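## Task

Get the green foam block into the tote beside the door so that no part of it sticks out past the tote's rim. The robot must stay upright and level; tipping or ending tilted counts as failure.

## Robot and tools

ROBOT. TidyBot++: one wheeled base (0.54 m long, 0.50 m wide, 0.38 m tall, four driven casters) carrying a single seven-joint arm with a two-finger gripper. The shoulder sits 0.12 m ahead of the base centre, 0.68 m up. Segments: upper arm 0.42 m, forearm 0.31 m, hand 0.31 m to the hand point. The arm begins folded, hand down, poking up to 0.08 m beyond the base front. Cameras: base_camera (fixed on the base) and wrist_camera (looks along the hand). Loose objects may occasionally get nudged by something else.

FRAMES. Base frame: origin on the floor under the base centre, x ahead, y to the left, z up, metres. hand_pose is reported here as the midpoint between the finger pads; the hand's own z axis runs out along the fingers, and the fingers close along its y axis. Odometry frame: the base frame as it was at scene start; base_odometry gives x, y and heading (rad, left positive, -3.142 to 3.142), from wheel turns only, so slip reads as travel and drift builds up. base_tilt is in degrees, forward and right positive.

move. One action per call. Action keys: base, joints, target, speeds; non-action keys: cameras, blocking.
- base: an object of relative offsets from where the base currently is, measured along its own axes at command start: translate_m (forward +, -2 to 2 m), strafe_m (left +, -2 to 2 m), rotate_rad (counter-clockwise from above +, -6.3 to 6.3 rad). Translate plus strafe form one straight-line move.
- joints: absolute angle goals by name, rad. joint_1_rad any angle (whole arm about vertical; positive is clockwise from above, opposite to heading). joint_2_rad -2.249 to 2.249 (shoulder; 0 is upright, positive leans forward). joint_3_rad any angle. joint_4_rad -2.579 to 2.579 (elbow; 0 straight, negative bends forward with joint_3 at 3.14). joint_5_rad any angle. joint_6_rad -2.099 to 2.099 (wrist; negative bends hand forward). joint_7_rad any angle (with hand down, positive is counter-clockwise; at 1.57 fingers part left/right). gripper_pos 0 (open, about 85 mm gap) to 1 (closed); gap is roughly 85 x (1 - gripper_pos) mm. Unbounded joints go the short way, so step by less than half a turn. Done tolerances: 0.039 for joints 1-4, 0.095 for 5-7, 0.03 gripper.
- target: one flat list of seven numbers, an absolute hand pose in the base frame: [x, y, z, qw, qx, qy, qz], metres then quaternion. Only gripper_pos may accompany it inside joints, otherwise the call is refused.
- speeds: caps for this action only: translate_m/strafe_m 0.05 to 0.5 m/s (give just one of them for a combined move), rotate_rad 0.1 to 1.57 rad/s.
- cameras: list of base_camera, wrist_camera, all; [] for none.
- blocking: true (default) returns once everything rests; false returns in about half a second while motion continues. A later move overrides only what it names.
A call with no action simply reports state and images.

wait(seconds 0 to 10) lets time pass and reports. stop brakes all running motions. zoom_image(camera, region [x0, y0, x1, y1] in pixels, at most 504x504) enlarges part of that camera's latest image; base_camera is 644x364, wrist_camera 644x476. finished_scene(scene) ends the current scene irreversibly; the block must already sit fully inside the tote.

RESULTS. "move" reads done or the worst status. base_status, joint_status, hand_status: done, moving, off_target (rested away and may still push), stopped, not_followed (a safety check held targets back), contact_stop, time_out, torque_fault, limit_stop_at_motor_heat. "joint command not followed" with "cause:" means arm parts would collide; "pose unreachable" means a target was withheld. hand_target is where the commanded angles would put the hand. motor_effort is percent of max torque, bracketed value the peak. on_its_own lists uncommanded behaviour. An uncommanded stop, a refused call or a torque fault cancels the rest of that reply's move/wait/finished_scene calls. ARM HIT marks a hard self or base collision. MOTOR HOT warns of heating.

USING target. The controller chooses joint angles itself and favours folded-like postures, so the elbow may swing; the path curves and can overshoot. After done the hand is usually within 3 cm; refine by adding (desired - hand_pose) to the previous target's x, y, z. Hold still under load by resending hand_target, not hand_pose. Unreachable poses wander up to 10 s then time_out. Low, forward-pointing poses close to the base can miss or drive into the base. Hand pointing down reaches at most about 0.94 m high, and only near the base.

GRASPING AND LOAD. Closing to 1 squeezes with 100-150 N; off_target at a partial reading means something is held, done at 1 means empty. Closed fingertips reach about 20 mm past the hand point. Held weight is not compensated, so the arm sags; correct with hand or joint offsets, and never command a held joint to its current reading. When a held block touches down, hand_pose stops dropping while commands keep descending.

AVOID. Dropping or releasing a moving block, slamming, hard pushes, twisting or yanking on the gripper, hard squeezes on something still resting. The arm does not avoid obstacles; blocked joints keep pushing and a blocked base pushes until time_out. Torque limits: 104.5 N m joints 1-4, 51.3 N m joints 5-7; exceeding one freezes the arm 10 s. Tipping risk: the arm snagging above about 0.6 m while the base drives, reaching far out from the fold over nearby furniture, or swinging sideways while extended; back away or retract to right a lean. Long stretched holds overheat motors (stop at 75 °C). The base accelerates at up to 0.5 m/s2 and 1.57 rad/s2; base moves cap at 14 s, any action at 15 s. Thinking time lets the simulation run on.

Each tool is called after "Request:" as name([rows], argument=value, ...), one row to a line, values as JSON.

## Session

Request:
move()

Scene clock: 0.00 s.
base_odometry: x=+0.000 y=+0.000 heading=+0.000
base_tilt: forward=+0.0 right=-0.2
base_status: not commanded
joint_positions: joint_1_rad=+0.016 joint_2_rad=-0.381 joint_3_rad=+3.181 joint_4_rad=-2.524 joint_5_rad=-0.027 joint_6_rad=-0.908 joint_7_rad=+1.595 gripper_pos=+0.000
joint_status: not commanded
motor_effort: joint_1_rad=-1 joint_2_rad=-1 joint_3_rad=+2 joint_4_rad=+14 joint_5_rad=+0 joint_6_rad=+1 joint_7_rad=+0
hand_pose: x=+0.2555 y=+0.0020 z=+0.5924 quat_wxyz=(-0.016, +0.999, -0.022, +0.045) (m; base frame)
hand_target: x=+0.2552 y=+0.0020 z=+0.5922 quat_wxyz=(-0.016, +0.999, -0.022, +0.045) (m; base frame)
hand_status: not commanded
pictures: base_camera, wrist_camera
camera_calibration:
wrist_camera: T_world_to_cam=[[0.0108623, -0.997732, -0.066432, 0.0376866], [-0.996033, -0.00492813, -0.0888461, 0.356717], [0.0883172, 0.0671335, -0.993828, 0.699888], [0, 0, 0, 1]] pos_world=[0.293081, -0.00762683, 0.729764]

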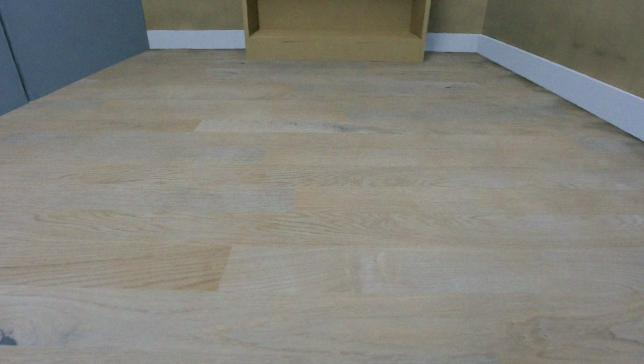

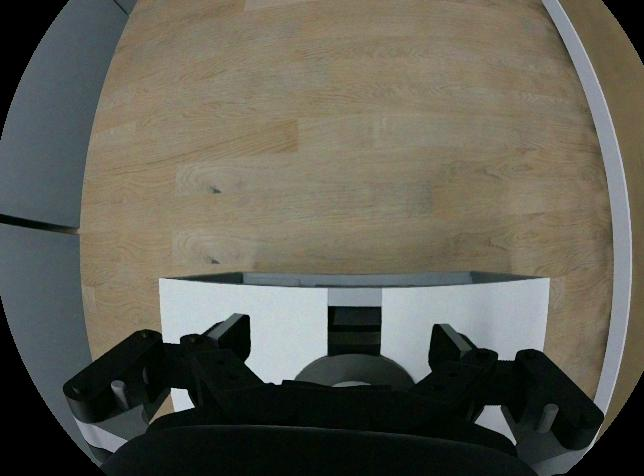

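Request:
move(joints={"joint_6_rad":0.35})

Scene clock: 2.10 s.
move: done
base_odometry: x=+0.000 y=+0.000 heading=+0.000
base_tilt: forward=+0.0 right=-0.2
base_status: not commanded
joint_positions: joint_1_rad=+0.016 joint_2_rad=-0.381 joint_3_rad=+3.181 joint_4_rad=-2.522 joint_5_rad=-0.027 joint_6_rad=+0.296 joint_7_rad=+1.595 gripper_pos=+0.000
joint_status: all done
motor_effort: joint_1_rad=-1(1) joint_2_rad=-6(6) joint_3_rad=+1(2) joint_4_rad=+19(20) joint_5_rad=+0(1) joint_6_rad=+8(9) joint_7_rad=+0(0)
hand_pose: x=+0.5266 y=-0.0245 z=+0.8185 quat_wxyz=(+0.013, +0.797, -0.028, +0.604) (m; base frame)
hand_target: x=+0.5300 y=-0.0253 z=+0.8329 quat_wxyz=(+0.014, +0.781, -0.028, +0.623) (m; base frame)
hand_status: not commanded
pictures: base_camera, wrist_camera
camera_calibration:
wrist_camera: T_world_to_cam=[[-0.0113753, -0.999619, 0.0251523, -0.0399679], [-0.274727, -0.0210617, -0.961292, 0.980665], [0.961455, -0.017845, -0.274383, -0.148288], [0, 0, 0, 1]] pos_world=[0.411532, -0.0219444, 0.903023]

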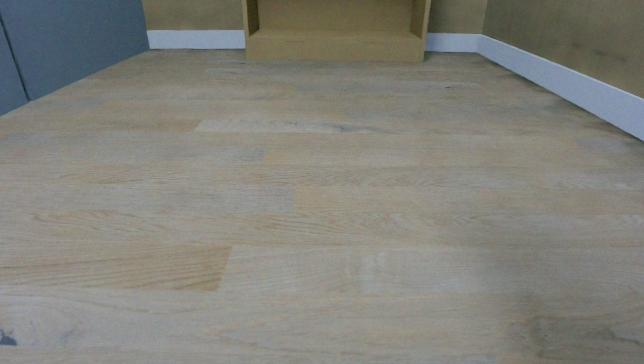

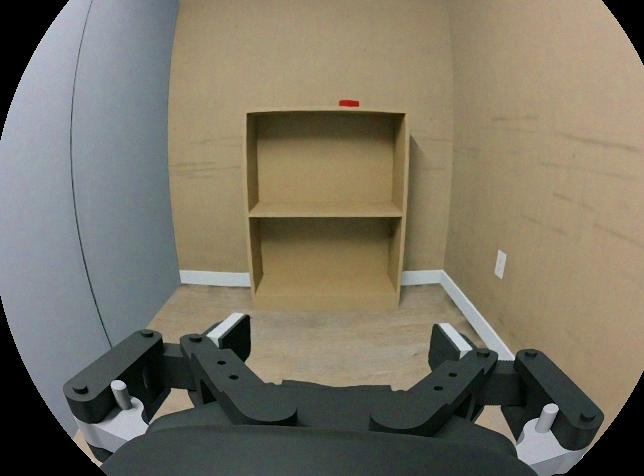

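Request:
move(joints={"joint_1_rad":1.57}, cameras=["wrist_camera"])

Request:
move(joints={"joint_1_rad":3.1}, cameras=["wrist_camera"])

Request:
move(joints={"joint_1_rad":4.71}, cameras=["wrist_camera"])

Scene clock: 5.03 s.
move: done
base_odometry: x=+0.000 y=+0.000 heading=+0.000
base_tilt: forward=+0.0 right=-0.2
base_status: not commanded
joint_positions: joint_1_rad=+1.546 joint_2_rad=-0.381 joint_3_rad=+3.181 joint_4_rad=-2.522 joint_5_rad=-0.027 joint_6_rad=+0.297 joint_7_rad=+1.595 gripper_pos=+0.000
joint_status: all done
motor_effort: joint_1_rad=+0(2) joint_2_rad=-6(6) joint_3_rad=+2(2) joint_4_rad=+19(20) joint_5_rad=+0(1) joint_6_rad=+9(9) joint_7_rad=+0(1)
hand_pose: x=+0.1112 y=-0.4084 z=+0.8189 quat_wxyz=(+0.428, +0.555, -0.572, +0.427) (m; base frame)
hand_target: x=+0.1008 y=-0.4114 z=+0.8329 quat_wxyz=(+0.447, +0.537, -0.568, +0.435) (m; base frame)
hand_status: not commanded
pictures: wrist_camera
camera_calibration:
wrist_camera: T_world_to_cam=[[-0.99925, -0.029378, 0.025243, 0.0775136], [-0.0323027, 0.272451, -0.961627, 0.951953], [0.0213732, -0.961721, -0.273196, -0.0374927], [0, 0, 0, 1]] pos_world=[0.109007, -0.293141, 0.903225]

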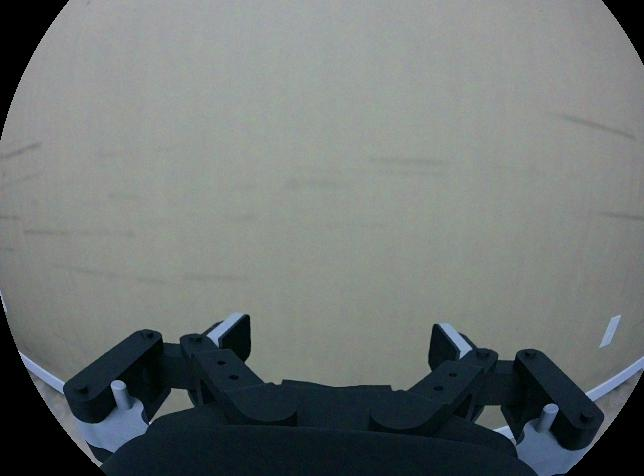

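Scene clock: 7.80 s.
move: done
base_odometry: x=+0.000 y=+0.000 heading=+0.000
base_tilt: forward=+0.0 right=-0.2
base_status: not commanded
joint_positions: joint_1_rad=+3.076 joint_2_rad=-0.381 joint_3_rad=+3.181 joint_4_rad=-2.522 joint_5_rad=-0.027 joint_6_rad=+0.298 joint_7_rad=+1.595 gripper_pos=+0.000
joint_status: all done
motor_effort: joint_1_rad=-1(2) joint_2_rad=-5(7) joint_3_rad=+2(2) joint_4_rad=+19(20) joint_5_rad=+0(1) joint_6_rad=+9(10) joint_7_rad=+0(1)
hand_pose: x=-0.2894 y=-0.0088 z=+0.8190 quat_wxyz=(+0.604, +0.004, -0.797, +0.012) (m; base frame)
hand_target: x=-0.2928 y=+0.0015 z=+0.8329 quat_wxyz=(+0.624, -0.005, -0.782, +0.004) (m; base frame)
hand_status: not commanded
pictures: wrist_camera
camera_calibration:
wrist_camera: T_world_to_cam=[[-0.0700053, 0.997227, 0.0252322, -0.0330362], [0.270613, 0.0433305, -0.961713, 0.915907], [-0.96014, -0.0604968, -0.272896, 0.0789768], [0, 0, 0, 1]] pos_world=[-0.17434, -0.00196429, 0.903225]

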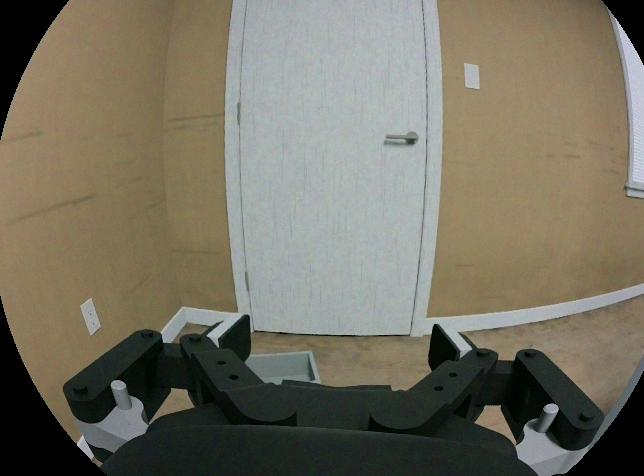

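Scene clock: 10.63 s.
move: done
base_odometry: x=+0.000 y=+0.000 heading=+0.000
base_tilt: forward=+0.1 right=-0.1
base_status: not commanded
joint_positions: joint_1_rad=+4.686 joint_2_rad=-0.381 joint_3_rad=+3.181 joint_4_rad=-2.522 joint_5_rad=-0.027 joint_6_rad=+0.298 joint_7_rad=+1.595 gripper_pos=+0.000
joint_status: all done
motor_effort: joint_1_rad=-1(2) joint_2_rad=-6(6) joint_3_rad=+2(2) joint_4_rad=+19(20) joint_5_rad=+0(1) joint_6_rad=+9(9) joint_7_rad=+0(0)
hand_pose: x=+0.1262 y=+0.4085 z=+0.8191 quat_wxyz=(+0.427, -0.571, -0.555, -0.427) (m; base frame)
hand_target: x=+0.1366 y=+0.4114 z=+0.8329 quat_wxyz=(+0.435, -0.567, -0.538, -0.447) (m; base frame)
hand_status: not commanded
pictures: wrist_camera
camera_calibration:
wrist_camera: T_world_to_cam=[[0.999203, 0.0309167, 0.0252321, -0.160244], [0.0326998, -0.271902, -0.961769, 0.944297], [-0.0228741, 0.961828, -0.272696, -0.0326863], [0, 0, 0, 1]] pos_world=[0.12849, 0.293149, 0.903325]

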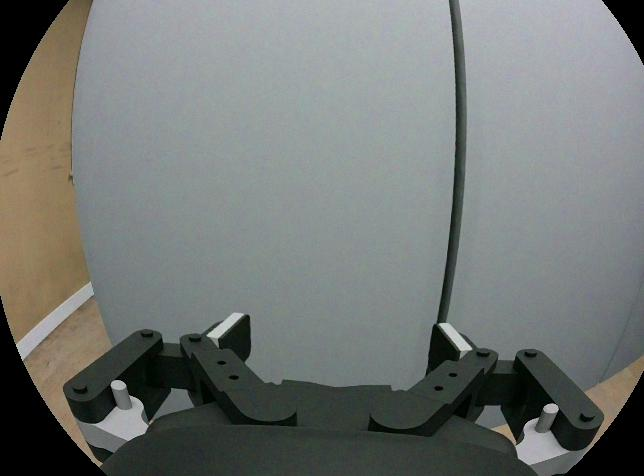

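Request:
move(joints={"joint_1_rad":3.14, "joint_6_rad":-0.1}, cameras=["wrist_camera"])

Request:
move(joints={"joint_1_rad":3.9, "joint_6_rad":0.1}, cameras=["wrist_camera"])

Scene clock: 13.80 s.
move: done
base_odometry: x=+0.000 y=+0.000 heading=+0.000
base_tilt: forward=+0.0 right=-0.3
base_status: not commanded
joint_positions: joint_1_rad=+3.164 joint_2_rad=-0.381 joint_3_rad=+3.181 joint_4_rad=-2.522 joint_5_rad=-0.027 joint_6_rad=-0.058 joint_7_rad=+1.595 gripper_pos=+0.000
joint_status: all done
motor_effort: joint_1_rad=-1(2) joint_2_rad=-5(6) joint_3_rad=+2(2) joint_4_rad=+19(20) joint_5_rad=+0(1) joint_6_rad=+8(9) joint_7_rad=+0(0)
hand_pose: x=-0.2410 y=+0.0198 z=+0.7199 quat_wxyz=(+0.454, -0.030, -0.891, -0.006) (m; base frame)
hand_target: x=-0.2324 y=+0.0104 z=+0.7078 quat_wxyz=(+0.434, -0.019, -0.901, +0.001) (m; base frame)
hand_status: not commanded
pictures: wrist_camera
camera_calibration:
wrist_camera: T_world_to_cam=[[-0.000658247, 0.999998, 0.00204344, -0.0222649], [0.590292, 0.002038, -0.807187, 0.772863], [-0.80719, 0.000674896, -0.590292, 0.364303], [0, 0, 0, 1]] pos_world=[-0.162168, 0.0204438, 0.838936]

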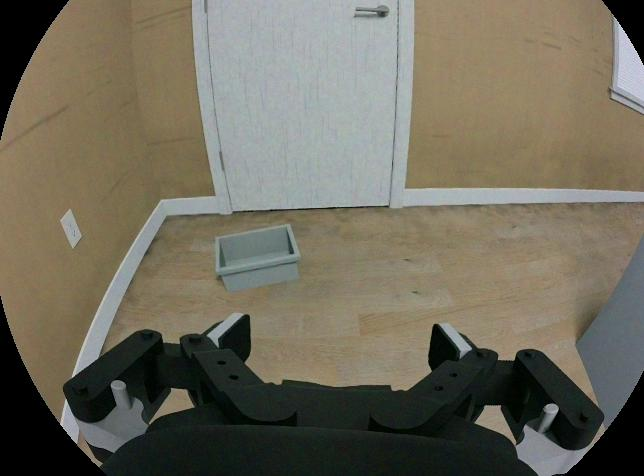

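Scene clock: 15.83 s.
move: done
base_odometry: x=+0.000 y=+0.000 heading=+0.000
base_tilt: forward=+0.0 right=-0.3
base_status: not commanded
joint_positions: joint_1_rad=+3.876 joint_2_rad=-0.381 joint_3_rad=+3.181 joint_4_rad=-2.522 joint_5_rad=-0.027 joint_6_rad=+0.046 joint_7_rad=+1.595 gripper_pos=+0.000
joint_status: all done
motor_effort: joint_1_rad=-1(2) joint_2_rad=-5(6) joint_3_rad=+2(2) joint_4_rad=+18(19) joint_5_rad=+0(1) joint_6_rad=+7(9) joint_7_rad=+0(0)
hand_pose: x=-0.1523 y=+0.2635 z=+0.7470 quat_wxyz=(+0.465, -0.330, -0.801, -0.182) (m; base frame)
hand_target: x=-0.1505 y=+0.2753 z=+0.7600 quat_wxyz=(+0.483, -0.335, -0.785, -0.197) (m; base frame)
hand_status: not commanded
pictures: wrist_camera
camera_calibration:
wrist_camera: T_world_to_cam=[[0.656451, 0.754309, 0.00952444, -0.106772], [0.385207, -0.324325, -0.863961, 0.839156], [-0.648605, 0.570817, -0.503468, 0.260815], [0, 0, 0, 1]] pos_world=[-0.0839925, 0.203821, 0.857327]

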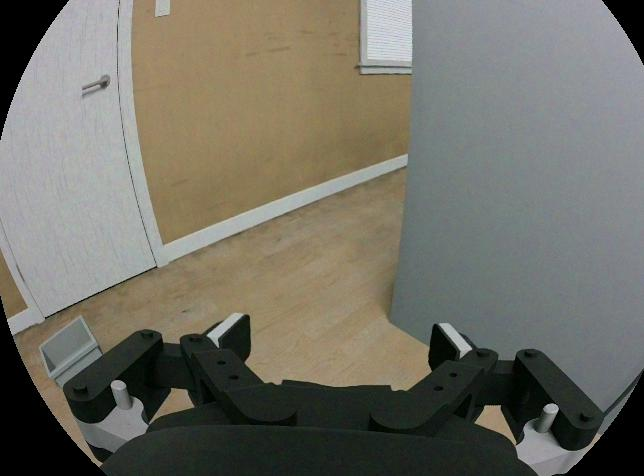

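Request:
move(base={"translate_m":-0.95,"strafe_m":0.38}, joints={"joint_1_rad":4.5})

Request:
move(base={"strafe_m":0.5})

Scene clock: 19.47 s.
move: done
base_odometry: x=-0.950 y=+0.380 heading=+0.000
base_tilt: forward=+0.0 right=-0.2
base_status: done
joint_positions: joint_1_rad=+4.477 joint_2_rad=-0.382 joint_3_rad=+3.181 joint_4_rad=-2.522 joint_5_rad=-0.027 joint_6_rad=+0.049 joint_7_rad=+1.595 gripper_pos=+0.000
joint_status: all done
motor_effort: joint_1_rad=-1(2) joint_2_rad=-5(7) joint_3_rad=+2(3) joint_4_rad=+19(20) joint_5_rad=+0(1) joint_6_rad=+7(8) joint_7_rad=+0(0)
hand_pose: x=+0.0439 y=+0.3711 z=+0.7481 quat_wxyz=(+0.392, -0.552, -0.667, -0.313) (m; base frame)
hand_target: x=+0.0521 y=+0.3794 z=+0.7600 quat_wxyz=(+0.403, -0.552, -0.651, -0.331) (m; base frame)
hand_status: not commanded
pictures: base_camera, wrist_camera
camera_calibration:
wrist_camera: T_world_to_cam=[[0.967814, 0.251479, 0.00973722, -0.143963], [0.13399, -0.482135, -0.86579, 0.870312], [-0.213033, 0.839228, -0.500313, 0.206101], [0, 0, 0, 1]] pos_world=[0.0666227, 0.282846, 0.858025]

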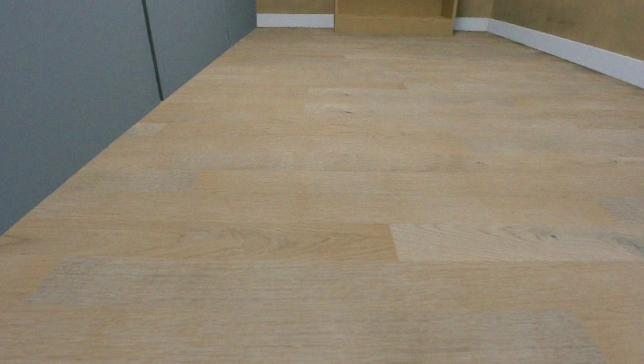

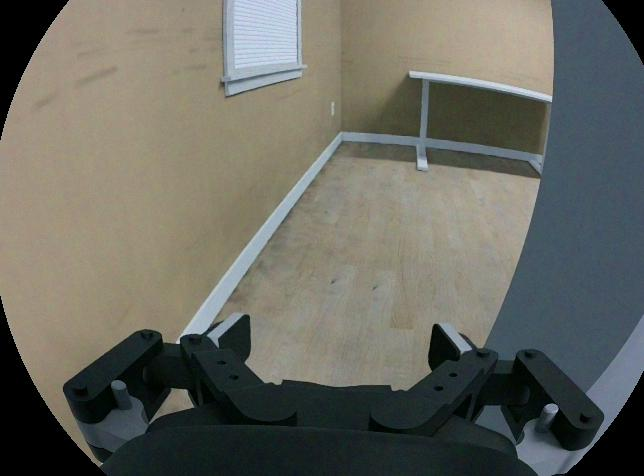

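Scene clock: 21.83 s.
move: done
base_odometry: x=-0.950 y=+0.880 heading=+0.000
base_tilt: forward=+0.0 right=-0.2
base_status: done
joint_positions: joint_1_rad=+4.477 joint_2_rad=-0.380 joint_3_rad=+3.181 joint_4_rad=-2.522 joint_5_rad=-0.027 joint_6_rad=+0.051 joint_7_rad=+1.595 gripper_pos=+0.000
joint_status: not commanded
motor_effort: joint_1_rad=-1(1) joint_2_rad=-6(9) joint_3_rad=+1(2) joint_4_rad=+19(20) joint_5_rad=+0(1) joint_6_rad=+8(8) joint_7_rad=+0(0)
hand_pose: x=+0.0439 y=+0.3716 z=+0.7480 quat_wxyz=(+0.392, -0.552, -0.667, -0.313) (m; base frame)
hand_target: x=+0.0521 y=+0.3794 z=+0.7600 quat_wxyz=(+0.403, -0.552, -0.651, -0.331) (m; base frame)
hand_status: not commanded
pictures: base_camera, wrist_camera
camera_calibration:
wrist_camera: T_world_to_cam=[[0.967853, 0.251323, 0.00986137, -0.144153], [0.133904, -0.481687, -0.866053, 0.870573], [-0.212909, 0.839532, -0.499855, 0.205141], [0, 0, 0, 1]] pos_world=[0.0666225, 0.28335, 0.857924]

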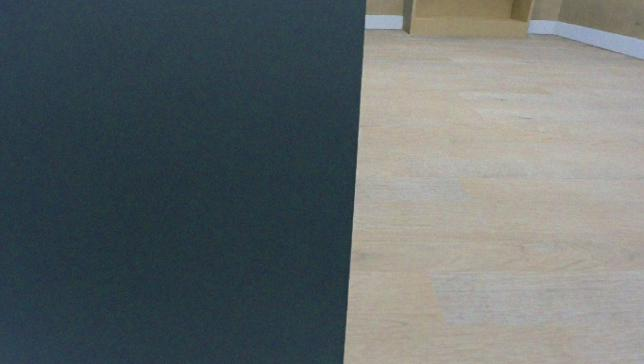

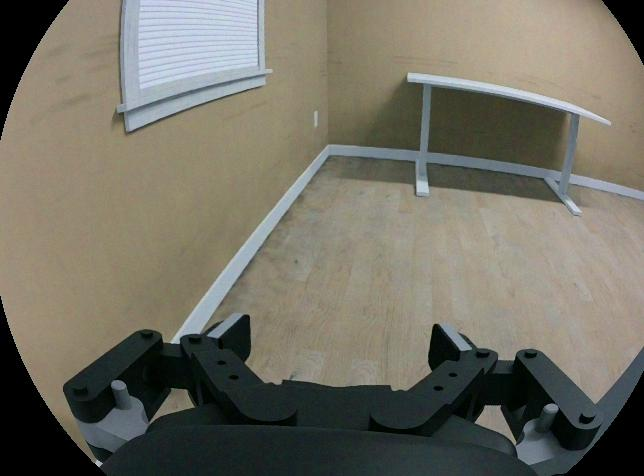

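Request:
move(base={"strafe_m":0.5}, joints={"joint_1_rad":5.4})

Request:
zoom_image(camera="wrist_camera", region=[70, 0, 570, 340])

Scene clock: 24.33 s.
move: done
base_odometry: x=-0.950 y=+1.381 heading=+0.001
base_tilt: forward=+0.0 right=-0.3
base_status: done
joint_positions: joint_1_rad=+5.376 joint_2_rad=-0.379 joint_3_rad=+3.181 joint_4_rad=-2.522 joint_5_rad=-0.027 joint_6_rad=+0.053 joint_7_rad=+1.595 gripper_pos=+0.000
joint_status: all done
motor_effort: joint_1_rad=-1(2) joint_2_rad=-6(8) joint_3_rad=+1(2) joint_4_rad=+19(20) joint_5_rad=+0(1) joint_6_rad=+8(9) joint_7_rad=+0(0)
hand_pose: x=+0.3635 y=+0.2901 z=+0.7481 quat_wxyz=(+0.217, -0.786, -0.360, -0.452) (m; base frame)
hand_target: x=+0.3746 y=+0.2883 z=+0.7600 quat_wxyz=(+0.219, -0.780, -0.346, -0.473) (m; base frame)
hand_status: not commanded
pictures: base_camera, wrist_camera
camera_calibration:
wrist_camera: T_world_to_cam=[[0.7986, -0.601781, 0.00990136, -0.124002], [-0.293703, -0.404017, -0.866319, 0.92161], [0.525334, 0.688934, -0.499393, 0.116718], [0, 0, 0, 1]] pos_world=[0.308391, 0.217313, 0.857924]

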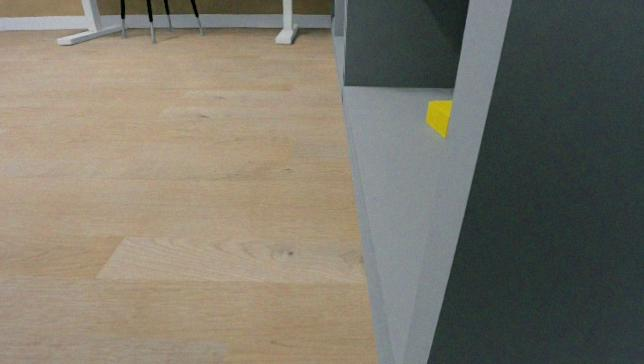

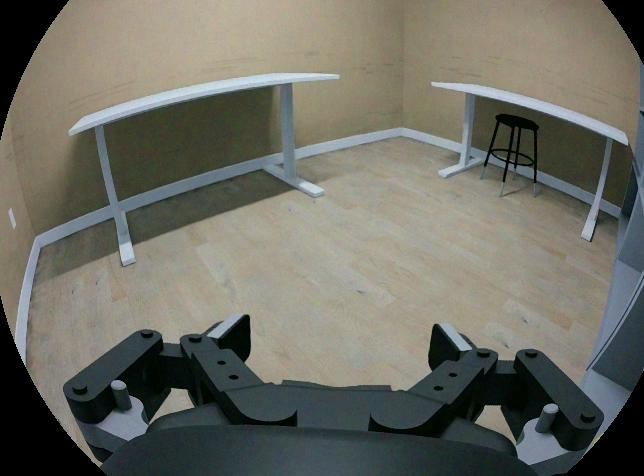

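Scaled by 1.008.

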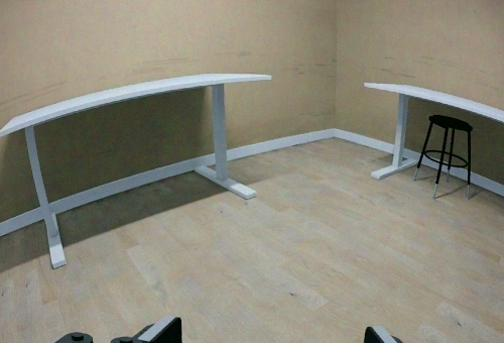

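Request:
move(base={"translate_m":0.9,"strafe_m":0.8}, joints={"joint_1_rad":0.0,"joint_6_rad":0.4})

Request:
move(base={"rotate_rad":-1.57})

Scene clock: 30.17 s.
move: time_out
base_odometry: x=-0.824 y=+1.492 heading=-0.040
base_tilt: forward=+0.0 right=-0.3
base_status: translate_m time_out (by the wheels' count: +0.126 of +0.900); strafe_m time_out (by the wheels' count: +0.112 of +0.800)
joint_positions: joint_1_rad=+6.262 joint_2_rad=-0.376 joint_3_rad=+3.179 joint_4_rad=-2.516 joint_5_rad=-0.027 joint_6_rad=+0.350 joint_7_rad=+1.595 gripper_pos=+0.000
joint_status: all done
motor_effort: joint_1_rad=-1(6) joint_2_rad=-5(16) joint_3_rad=+1(7) joint_4_rad=+20(20) joint_5_rad=+0(2) joint_6_rad=+9(10) joint_7_rad=+0(0)
hand_pose: x=+0.5335 y=-0.0091 z=+0.8359 quat_wxyz=(-0.002, -0.780, +0.012, -0.625) (m; base frame)
hand_target: x=+0.5334 y=-0.0193 z=+0.8481 quat_wxyz=(-0.010, -0.766, +0.022, -0.643) (m; base frame)
hand_status: not commanded
pictures: base_camera, wrist_camera
camera_calibration:
wrist_camera: T_world_to_cam=[[0.0243906, -0.999284, 0.0289218, -0.0471401], [-0.221201, -0.0336079, -0.974649, 0.982053], [0.974923, 0.0173748, -0.221862, -0.200609], [0, 0, 0, 1]] pos_world=[0.413959, -0.0106161, 0.914012]

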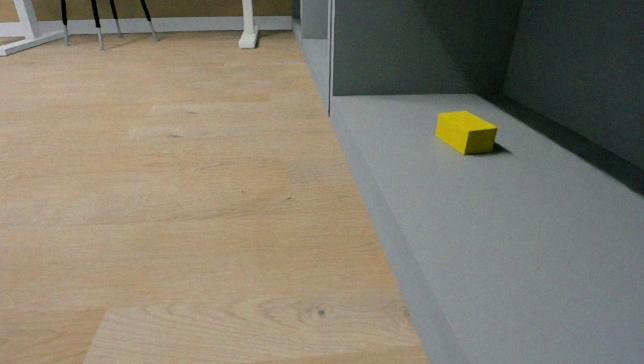

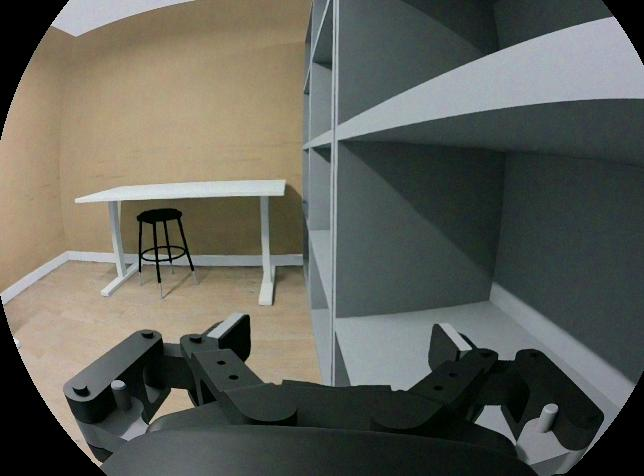

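not run: a stop that you did not command came earlier in this reply.

Request:
move(base={"translate_m":-0.12})

Request:
move(base={"strafe_m":0.6,"rotate_rad":0.04})

Request:
move(base={"translate_m":0.85})

Request:
move(base={"rotate_rad":-1.57})

Scene clock: 31.70 s.
move: done
base_odometry: x=-0.944 y=+1.497 heading=-0.040
base_tilt: forward=+0.0 right=-0.2
base_status: done
joint_positions: joint_1_rad=+6.262 joint_2_rad=-0.384 joint_3_rad=+3.179 joint_4_rad=-2.517 joint_5_rad=-0.027 joint_6_rad=+0.350 joint_7_rad=+1.595 gripper_pos=+0.000
joint_status: not commanded
motor_effort: joint_1_rad=+0(1) joint_2_rad=-6(9) joint_3_rad=+1(2) joint_4_rad=+19(20) joint_5_rad=+0(1) joint_6_rad=+9(9) joint_7_rad=+0(1)
hand_pose: x=+0.5319 y=-0.0091 z=+0.8389 quat_wxyz=(-0.002, -0.778, +0.013, -0.628) (m; base frame)
hand_target: x=+0.5334 y=-0.0193 z=+0.8481 quat_wxyz=(-0.010, -0.766, +0.022, -0.643) (m; base frame)
hand_status: not commanded
pictures: base_camera, wrist_camera
camera_calibration:
wrist_camera: T_world_to_cam=[[0.0241219, -0.999291, 0.028916, -0.0470288], [-0.213608, -0.0334084, -0.976348, 0.981974], [0.976622, 0.0173747, -0.214262, -0.205739], [0, 0, 0, 1]] pos_world=[0.411821, -0.0106147, 0.916026]

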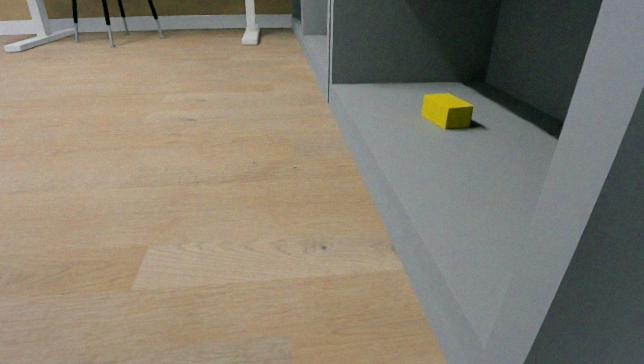

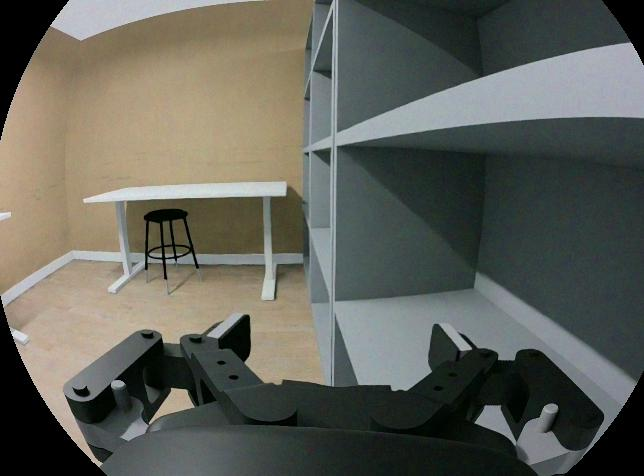

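Scene clock: 34.27 s.
move: done
base_odometry: x=-0.920 y=+2.097 heading=+0.000
base_tilt: forward=+0.0 right=-0.3
base_status: done
joint_positions: joint_1_rad=+6.265 joint_2_rad=-0.384 joint_3_rad=+3.179 joint_4_rad=-2.517 joint_5_rad=-0.027 joint_6_rad=+0.350 joint_7_rad=+1.595 gripper_pos=+0.000
joint_status: not commanded
motor_effort: joint_1_rad=+0(2) joint_2_rad=-7(7) joint_3_rad=+1(3) joint_4_rad=+19(20) joint_5_rad=+0(1) joint_6_rad=+9(9) joint_7_rad=+0(0)
hand_pose: x=+0.5319 y=-0.0104 z=+0.8389 quat_wxyz=(-0.003, -0.778, +0.014, -0.628) (m; base frame)
hand_target: x=+0.5334 y=-0.0193 z=+0.8481 quat_wxyz=(-0.010, -0.766, +0.022, -0.643) (m; base frame)
hand_status: not commanded
pictures: base_camera, wrist_camera
camera_calibration:
wrist_camera: T_world_to_cam=[[0.0210392, -0.999361, 0.0288808, -0.0467302], [-0.213606, -0.0327134, -0.976372, 0.981947], [0.976693, 0.014373, -0.214158, -0.205777], [0, 0, 0, 1]] pos_world=[0.411714, -0.01162, 0.916026]

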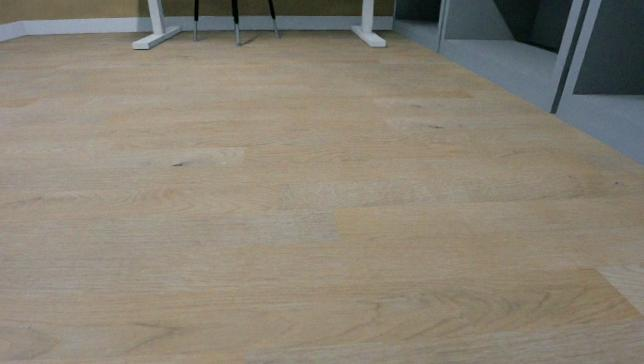

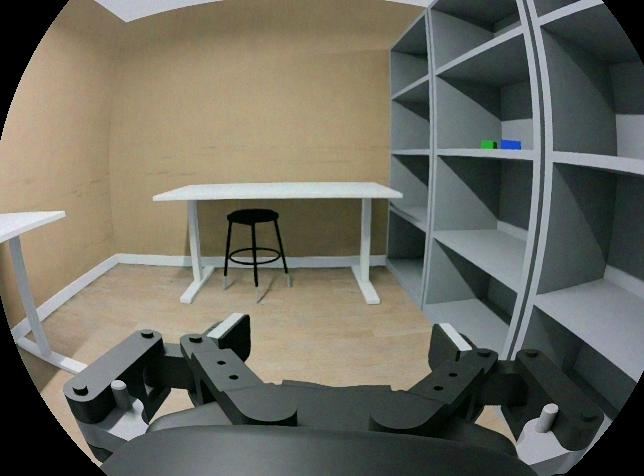

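Scene clock: 37.33 s.
move: done
base_odometry: x=-0.070 y=+2.097 heading=+0.000
base_tilt: forward=+0.1 right=-0.3
base_status: done
joint_positions: joint_1_rad=+6.265 joint_2_rad=-0.384 joint_3_rad=+3.179 joint_4_rad=-2.517 joint_5_rad=-0.027 joint_6_rad=+0.351 joint_7_rad=+1.595 gripper_pos=+0.000
joint_status: not commanded
motor_effort: joint_1_rad=-1(1) joint_2_rad=-6(8) joint_3_rad=+1(2) joint_4_rad=+19(20) joint_5_rad=+1(1) joint_6_rad=+8(9) joint_7_rad=+0(0)
hand_pose: x=+0.5321 y=-0.0104 z=+0.8389 quat_wxyz=(-0.003, -0.778, +0.014, -0.628) (m; base frame)
hand_target: x=+0.5334 y=-0.0193 z=+0.8481 quat_wxyz=(-0.010, -0.766, +0.022, -0.643) (m; base frame)
hand_status: not commanded
pictures: base_camera, wrist_camera
camera_calibration:
wrist_camera: T_world_to_cam=[[0.0209603, -0.99936, 0.0290002, -0.0468124], [-0.213511, -0.0328118, -0.976389, 0.981966], [0.976716, 0.0142736, -0.214062, -0.206071], [0, 0, 0, 1]] pos_world=[0.411915, -0.011621, 0.916026]

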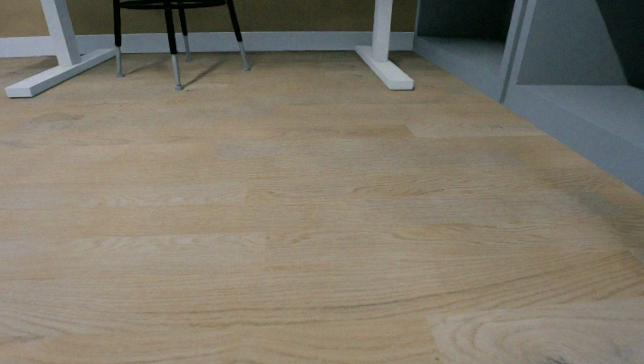

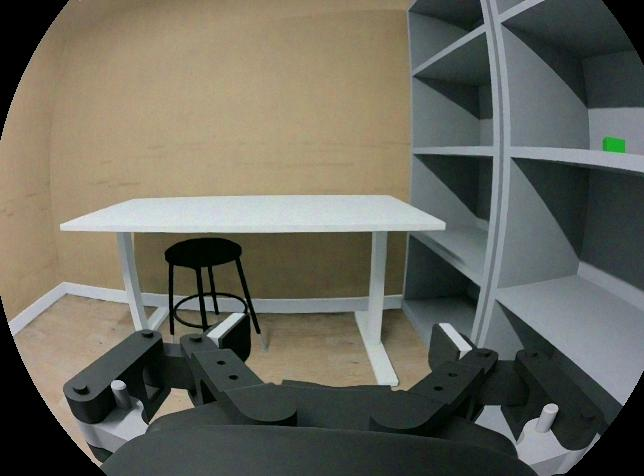

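Scene clock: 39.63 s.
move: done
base_odometry: x=-0.070 y=+2.097 heading=-1.569
base_tilt: forward=+0.0 right=-0.2
base_status: done
joint_positions: joint_1_rad=+6.268 joint_2_rad=-0.384 joint_3_rad=+3.179 joint_4_rad=-2.517 joint_5_rad=-0.027 joint_6_rad=+0.351 joint_7_rad=+1.595 gripper_pos=+0.000
joint_status: not commanded
motor_effort: joint_1_rad=+0(1) joint_2_rad=-6(7) joint_3_rad=+1(3) joint_4_rad=+19(20) joint_5_rad=+0(1) joint_6_rad=+8(9) joint_7_rad=+0(0)
hand_pose: x=+0.5320 y=-0.0115 z=+0.8389 quat_wxyz=(-0.004, -0.778, +0.015, -0.628) (m; base frame)
hand_target: x=+0.5334 y=-0.0193 z=+0.8481 quat_wxyz=(-0.010, -0.766, +0.022, -0.643) (m; base frame)
hand_status: not commanded
pictures: base_camera, wrist_camera
camera_calibration:
wrist_camera: T_world_to_cam=[[0.0184874, -0.99941, 0.0289324, -0.0464338], [-0.21358, -0.032217, -0.976394, 0.98196], [0.976751, 0.0118716, -0.21405, -0.206013], [0, 0, 0, 1]] pos_world=[0.411809, -0.012325, 0.916026]

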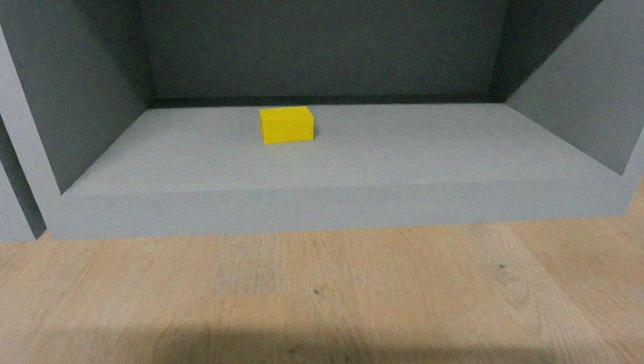

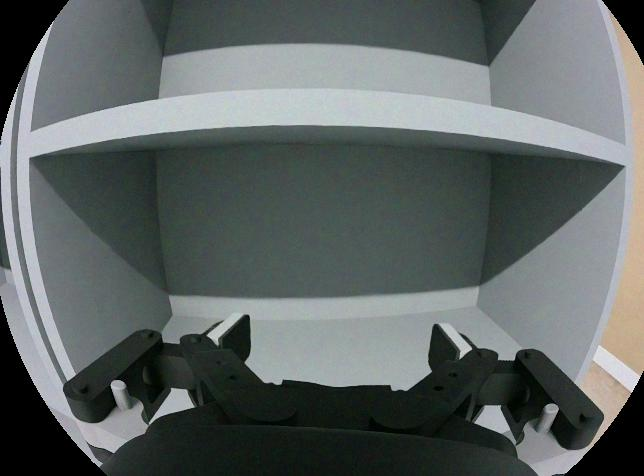

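Request:
move(base={"strafe_m":0.65}, joints={"joint_6_rad":0.75})

Scene clock: 42.73 s.
move: done
base_odometry: x=+0.580 y=+2.098 heading=-1.570
base_tilt: forward=+0.0 right=-0.2
base_status: done
joint_positions: joint_1_rad=+6.268 joint_2_rad=-0.384 joint_3_rad=+3.179 joint_4_rad=-2.518 joint_5_rad=-0.027 joint_6_rad=+0.701 joint_7_rad=+1.595 gripper_pos=+0.000
joint_status: all done
motor_effort: joint_1_rad=+0(1) joint_2_rad=-5(7) joint_3_rad=+1(3) joint_4_rad=+19(21) joint_5_rad=+0(1) joint_6_rad=+8(11) joint_7_rad=+0(0)
hand_pose: x=+0.5356 y=-0.0155 z=+0.9469 quat_wxyz=(-0.010, -0.657, +0.017, -0.754) (m; base frame)
hand_target: x=+0.5331 y=-0.0233 z=+0.9564 quat_wxyz=(-0.017, -0.642, +0.022, -0.766) (m; base frame)
hand_status: not commanded
pictures: base_camera, wrist_camera
camera_calibration:
wrist_camera: T_world_to_cam=[[-0.00694495, -0.999068, 0.0425912, -0.0529504], [0.133032, -0.0431367, -0.990173, 0.915311], [0.991087, -0.00121073, 0.133207, -0.523088], [0, 0, 0, 1]] pos_world=[0.396293, -0.0140509, 0.97825]

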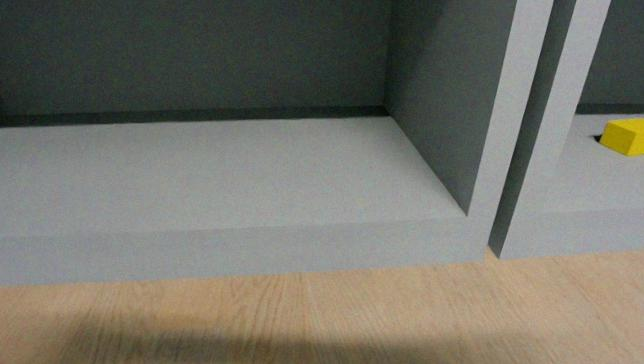

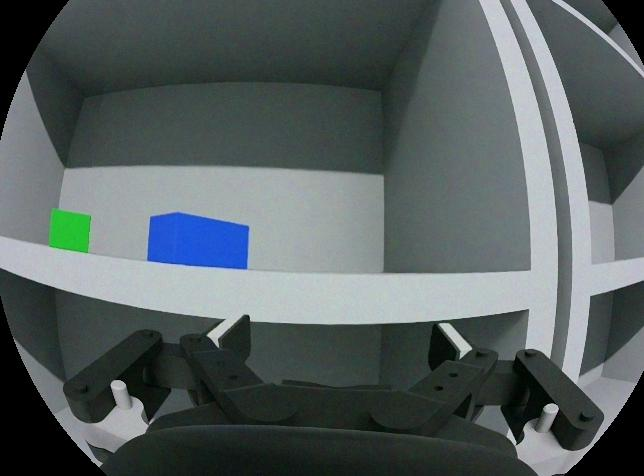

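Request:
move(base={"strafe_m":0.35})

Request:
move(target=[0.5, 0, 1.10, 0, 0.887, 0, 0.462])

Scene clock: 45.23 s.
move: done
base_odometry: x=+0.930 y=+2.099 heading=-1.570
base_tilt: forward=+0.0 right=-0.2
base_status: done
joint_positions: joint_1_rad=+6.268 joint_2_rad=-0.384 joint_3_rad=+3.179 joint_4_rad=-2.518 joint_5_rad=-0.027 joint_6_rad=+0.701 joint_7_rad=+1.595 gripper_pos=+0.000
joint_status: not commanded
motor_effort: joint_1_rad=-1(1) joint_2_rad=-5(7) joint_3_rad=+1(3) joint_4_rad=+20(20) joint_5_rad=+0(1) joint_6_rad=+9(9) joint_7_rad=+0(1)
hand_pose: x=+0.5356 y=-0.0155 z=+0.9469 quat_wxyz=(-0.010, -0.657, +0.017, -0.754) (m; base frame)
hand_target: x=+0.5331 y=-0.0233 z=+0.9564 quat_wxyz=(-0.017, -0.642, +0.022, -0.766) (m; base frame)
hand_status: not commanded
pictures: base_camera, wrist_camera
camera_calibration:
wrist_camera: T_world_to_cam=[[-0.00694495, -0.999068, 0.0425912, -0.0529504], [0.133032, -0.0431367, -0.990173, 0.915311], [0.991087, -0.00121073, 0.133207, -0.523088], [0, 0, 0, 1]] pos_world=[0.396293, -0.0140509, 0.97825]

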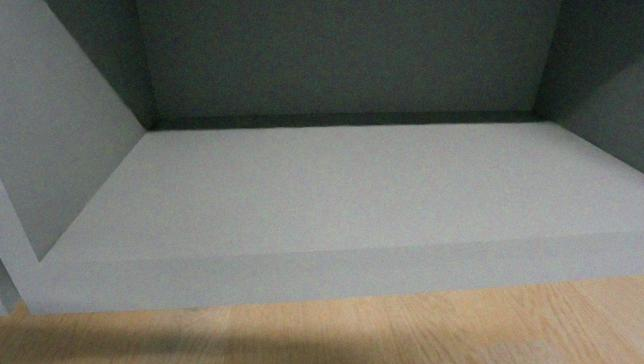

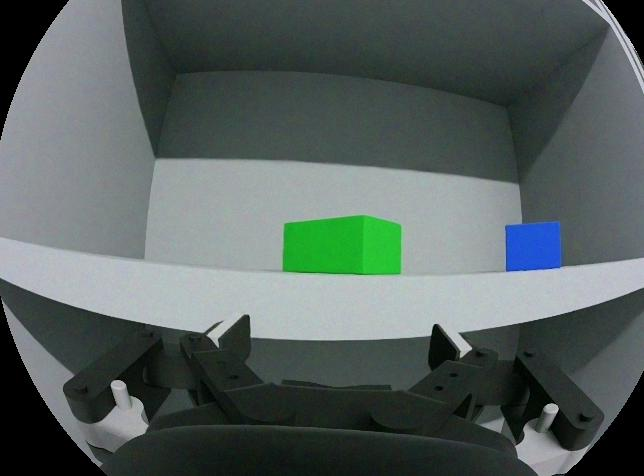

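Scene clock: 48.47 s.
move: done
base_odometry: x=+0.930 y=+2.099 heading=-1.570
base_tilt: forward=+0.0 right=-0.1
base_status: not commanded
joint_positions: joint_1_rad=+6.282 joint_2_rad=-0.294 joint_3_rad=+3.169 joint_4_rad=-1.211 joint_5_rad=-0.004 joint_6_rad=-1.232 joint_7_rad=+1.575 gripper_pos=+0.000
joint_status: not commanded
motor_effort: joint_1_rad=+0(6) joint_2_rad=-7(27) joint_3_rad=+1(4) joint_4_rad=+17(64) joint_5_rad=+0(8) joint_6_rad=+7(56) joint_7_rad=+0(7)
hand_pose: x=+0.5074 y=-0.0104 z=+1.1055 quat_wxyz=(-0.001, -0.879, +0.010, -0.476) (m; base frame)
hand_target: x=+0.5000 y=+0.0000 z=+1.1000 quat_wxyz=(+0.000, -0.887, +0.000, -0.462) (m; base frame)
hand_status: done (0.014 m and 2.2 deg from the pose sent, 0.158 m and 42.9 deg at the start)
pictures: base_camera, wrist_camera
camera_calibration:
wrist_camera: T_world_to_cam=[[0.0382726, -0.999161, 0.0145622, -0.0468377], [-0.548889, -0.0331982, -0.835236, 1.25116], [0.835019, 0.0239736, -0.549699, 0.318174], [0, 0, 0, 1]] pos_world=[0.422857, -0.0128901, 1.22059]

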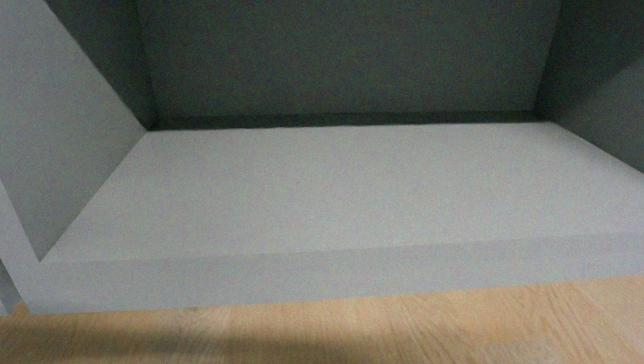

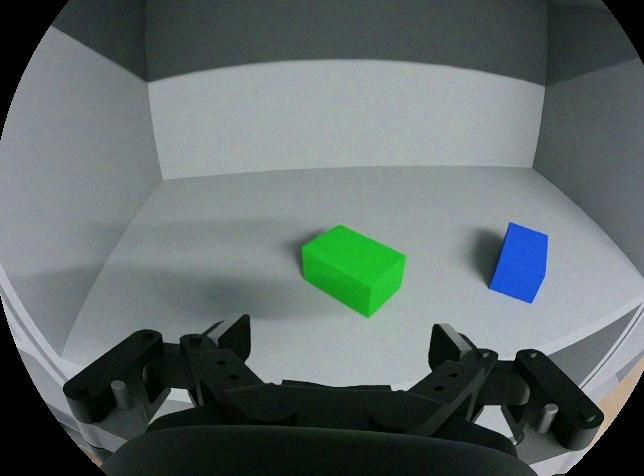

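Request:
move(base={"translate_m":0.17}, speeds={"translate_m":0.2}, cameras=["wrist_camera"])

Request:
move(target=[0.455, -0.08, 1.085, -0.145, 0.851, 0.399, 0.310])

Scene clock: 50.87 s.
move: done
base_odometry: x=+0.930 y=+1.928 heading=-1.570
base_tilt: forward=+0.0 right=-0.2
base_status: done
joint_positions: joint_1_rad=+6.282 joint_2_rad=-0.293 joint_3_rad=+3.169 joint_4_rad=-1.209 joint_5_rad=-0.004 joint_6_rad=-1.237 joint_7_rad=+1.575 gripper_pos=+0.000
joint_status: not commanded
motor_effort: joint_1_rad=+0(1) joint_2_rad=-7(10) joint_3_rad=+2(2) joint_4_rad=+18(18) joint_5_rad=+0(1) joint_6_rad=+7(8) joint_7_rad=+0(0)
hand_pose: x=+0.5068 y=-0.0102 z=+1.1052 quat_wxyz=(-0.001, -0.880, +0.010, -0.475) (m; base frame)
hand_target: x=+0.5000 y=+0.0000 z=+1.1000 quat_wxyz=(+0.000, -0.887, +0.000, -0.462) (m; base frame)
hand_status: not commanded
pictures: wrist_camera
camera_calibration:
wrist_camera: T_world_to_cam=[[0.0387357, -0.999144, 0.0145246, -0.0467801], [-0.551507, -0.0334979, -0.833498, 1.25002], [0.833271, 0.0242757, -0.552332, 0.322316], [0, 0, 0, 1]] pos_world=[0.422633, -0.0126912, 1.2206]

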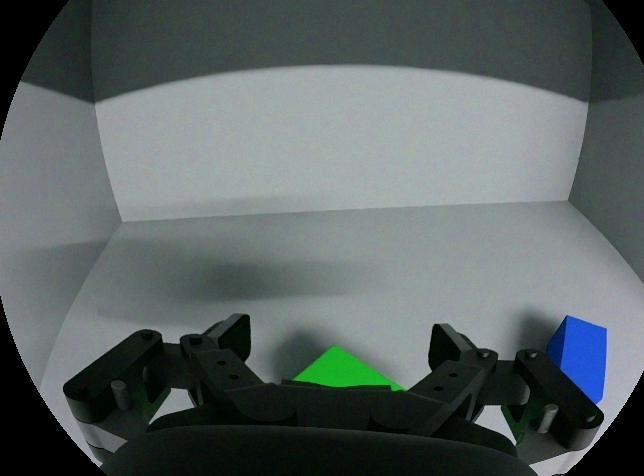

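Scene clock: 53.87 s.
move: done
base_odometry: x=+0.930 y=+1.928 heading=-1.570
base_tilt: forward=+0.0 right=-0.2
base_status: not commanded
joint_positions: joint_1_rad=+4.469 joint_2_rad=-0.516 joint_3_rad=+4.160 joint_4_rad=-0.527 joint_5_rad=+0.353 joint_6_rad=-2.066 joint_7_rad=+2.074 gripper_pos=+0.000
joint_status: not commanded
motor_effort: joint_1_rad=+0(1) joint_2_rad=+19(20) joint_3_rad=-3(4) joint_4_rad=+6(18) joint_5_rad=-2(3) joint_6_rad=+5(8) joint_7_rad=+0(0)
hand_pose: x=+0.4574 y=-0.0555 z=+1.1052 quat_wxyz=(+0.151, -0.840, -0.396, -0.339) (m; base frame)
hand_target: x=+0.4604 y=-0.0789 z=+1.0887 quat_wxyz=(+0.144, -0.849, -0.396, -0.320) (m; base frame)
hand_status: done (0.032 m and 3.7 deg from the pose sent, 0.089 m and 53.9 deg at the start; a joint's target at an end of its range on 82 of 82 steps)
pictures: base_camera, wrist_camera
camera_calibration:
wrist_camera: T_world_to_cam=[[0.805313, -0.592411, 0.022835, -0.427258], [-0.418207, -0.594961, -0.686385, 0.966474], [0.420208, 0.543205, -0.72688, 0.775211], [0, 0, 0, 1]] pos_world=[0.422513, -0.0991963, 1.23661]

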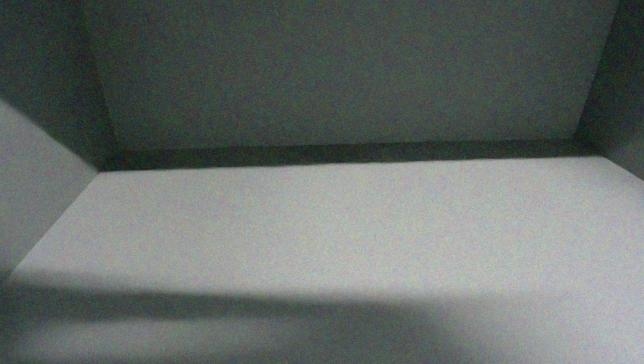

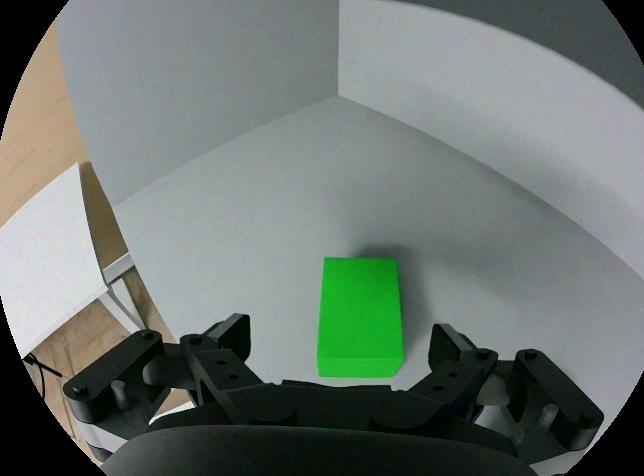

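Request:
move(base={"translate_m":-0.12}, speeds={"translate_m":0.2}, cameras=[])

Request:
move(target=[0.587, -0.067, 1.075, -0.145, 0.851, 0.399, 0.310])

Scene clock: 55.43 s.
move: done
base_odometry: x=+0.930 y=+2.048 heading=-1.570
base_tilt: forward=+0.0 right=-0.2
base_status: done
joint_positions: joint_1_rad=+4.463 joint_2_rad=-0.518 joint_3_rad=+4.163 joint_4_rad=-0.524 joint_5_rad=+0.356 joint_6_rad=-2.073 joint_7_rad=+2.076 gripper_pos=+0.000
joint_status: not commanded
motor_effort: joint_1_rad=+0(2) joint_2_rad=+21(21) joint_3_rad=-4(4) joint_4_rad=+7(7) joint_5_rad=-2(3) joint_6_rad=+6(6) joint_7_rad=+0(0)
hand_pose: x=+0.4572 y=-0.0567 z=+1.1039 quat_wxyz=(+0.152, -0.840, -0.397, -0.337) (m; base frame)
hand_target: x=+0.4604 y=-0.0789 z=+1.0887 quat_wxyz=(+0.144, -0.849, -0.396, -0.320) (m; base frame)
hand_status: not commanded
pictures: none
No camera images: "cameras" was empty.

Scene clock: 65.93 s.
move: time_out
base_odometry: x=+0.930 y=+2.048 heading=-1.570
base_tilt: forward=+0.0 right=-0.2
base_status: not commanded
joint_positions: joint_1_rad=+3.658 joint_2_rad=-0.506 joint_3_rad=+4.663 joint_4_rad=+0.098 joint_5_rad=+1.025 joint_6_rad=-2.082 joint_7_rad=+2.429 gripper_pos=+0.000
joint_status: not commanded
motor_effort: joint_1_rad=+0(4) joint_2_rad=+28(40) joint_3_rad=+1(4) joint_4_rad=+0(7) joint_5_rad=-3(5) joint_6_rad=+5(7) joint_7_rad=+0(1)
hand_pose: x=+0.6046 y=-0.1065 z=+1.1001 quat_wxyz=(+0.013, -0.872, -0.327, -0.363) (m; base frame)
hand_target: x=+0.6064 y=-0.1067 z=+1.0981 quat_wxyz=(+0.015, -0.872, -0.328, -0.362) (m; base frame)
hand_status: time_out (0.050 m and 18.5 deg from the pose sent, 0.133 m and 3.5 deg at the start; a joint's target at an end of its range on 204 of 300 steps)
pictures: base_camera, wrist_camera
camera_calibration:
wrist_camera: T_world_to_cam=[[0.628073, -0.746145, 0.220887, -0.703081], [-0.493442, -0.601381, -0.628376, 0.97517], [0.601697, 0.285672, -0.74589, 0.621068], [0, 0, 0, 1]] pos_world=[0.549081, -0.115574, 1.23132]

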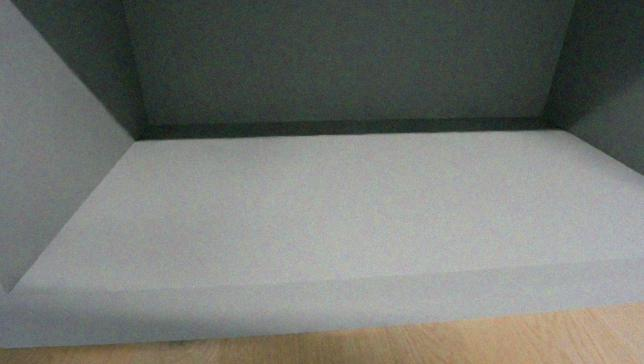

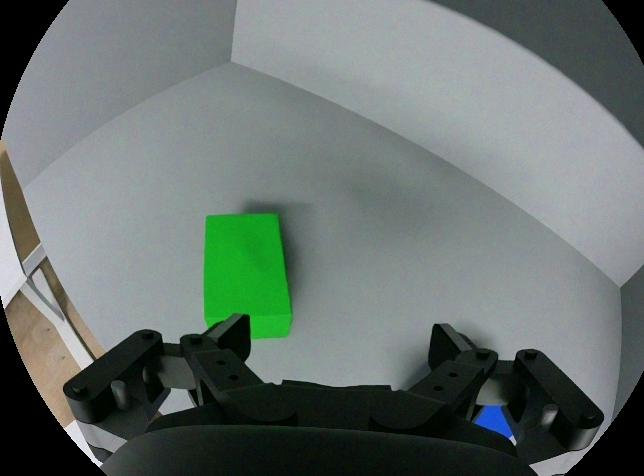

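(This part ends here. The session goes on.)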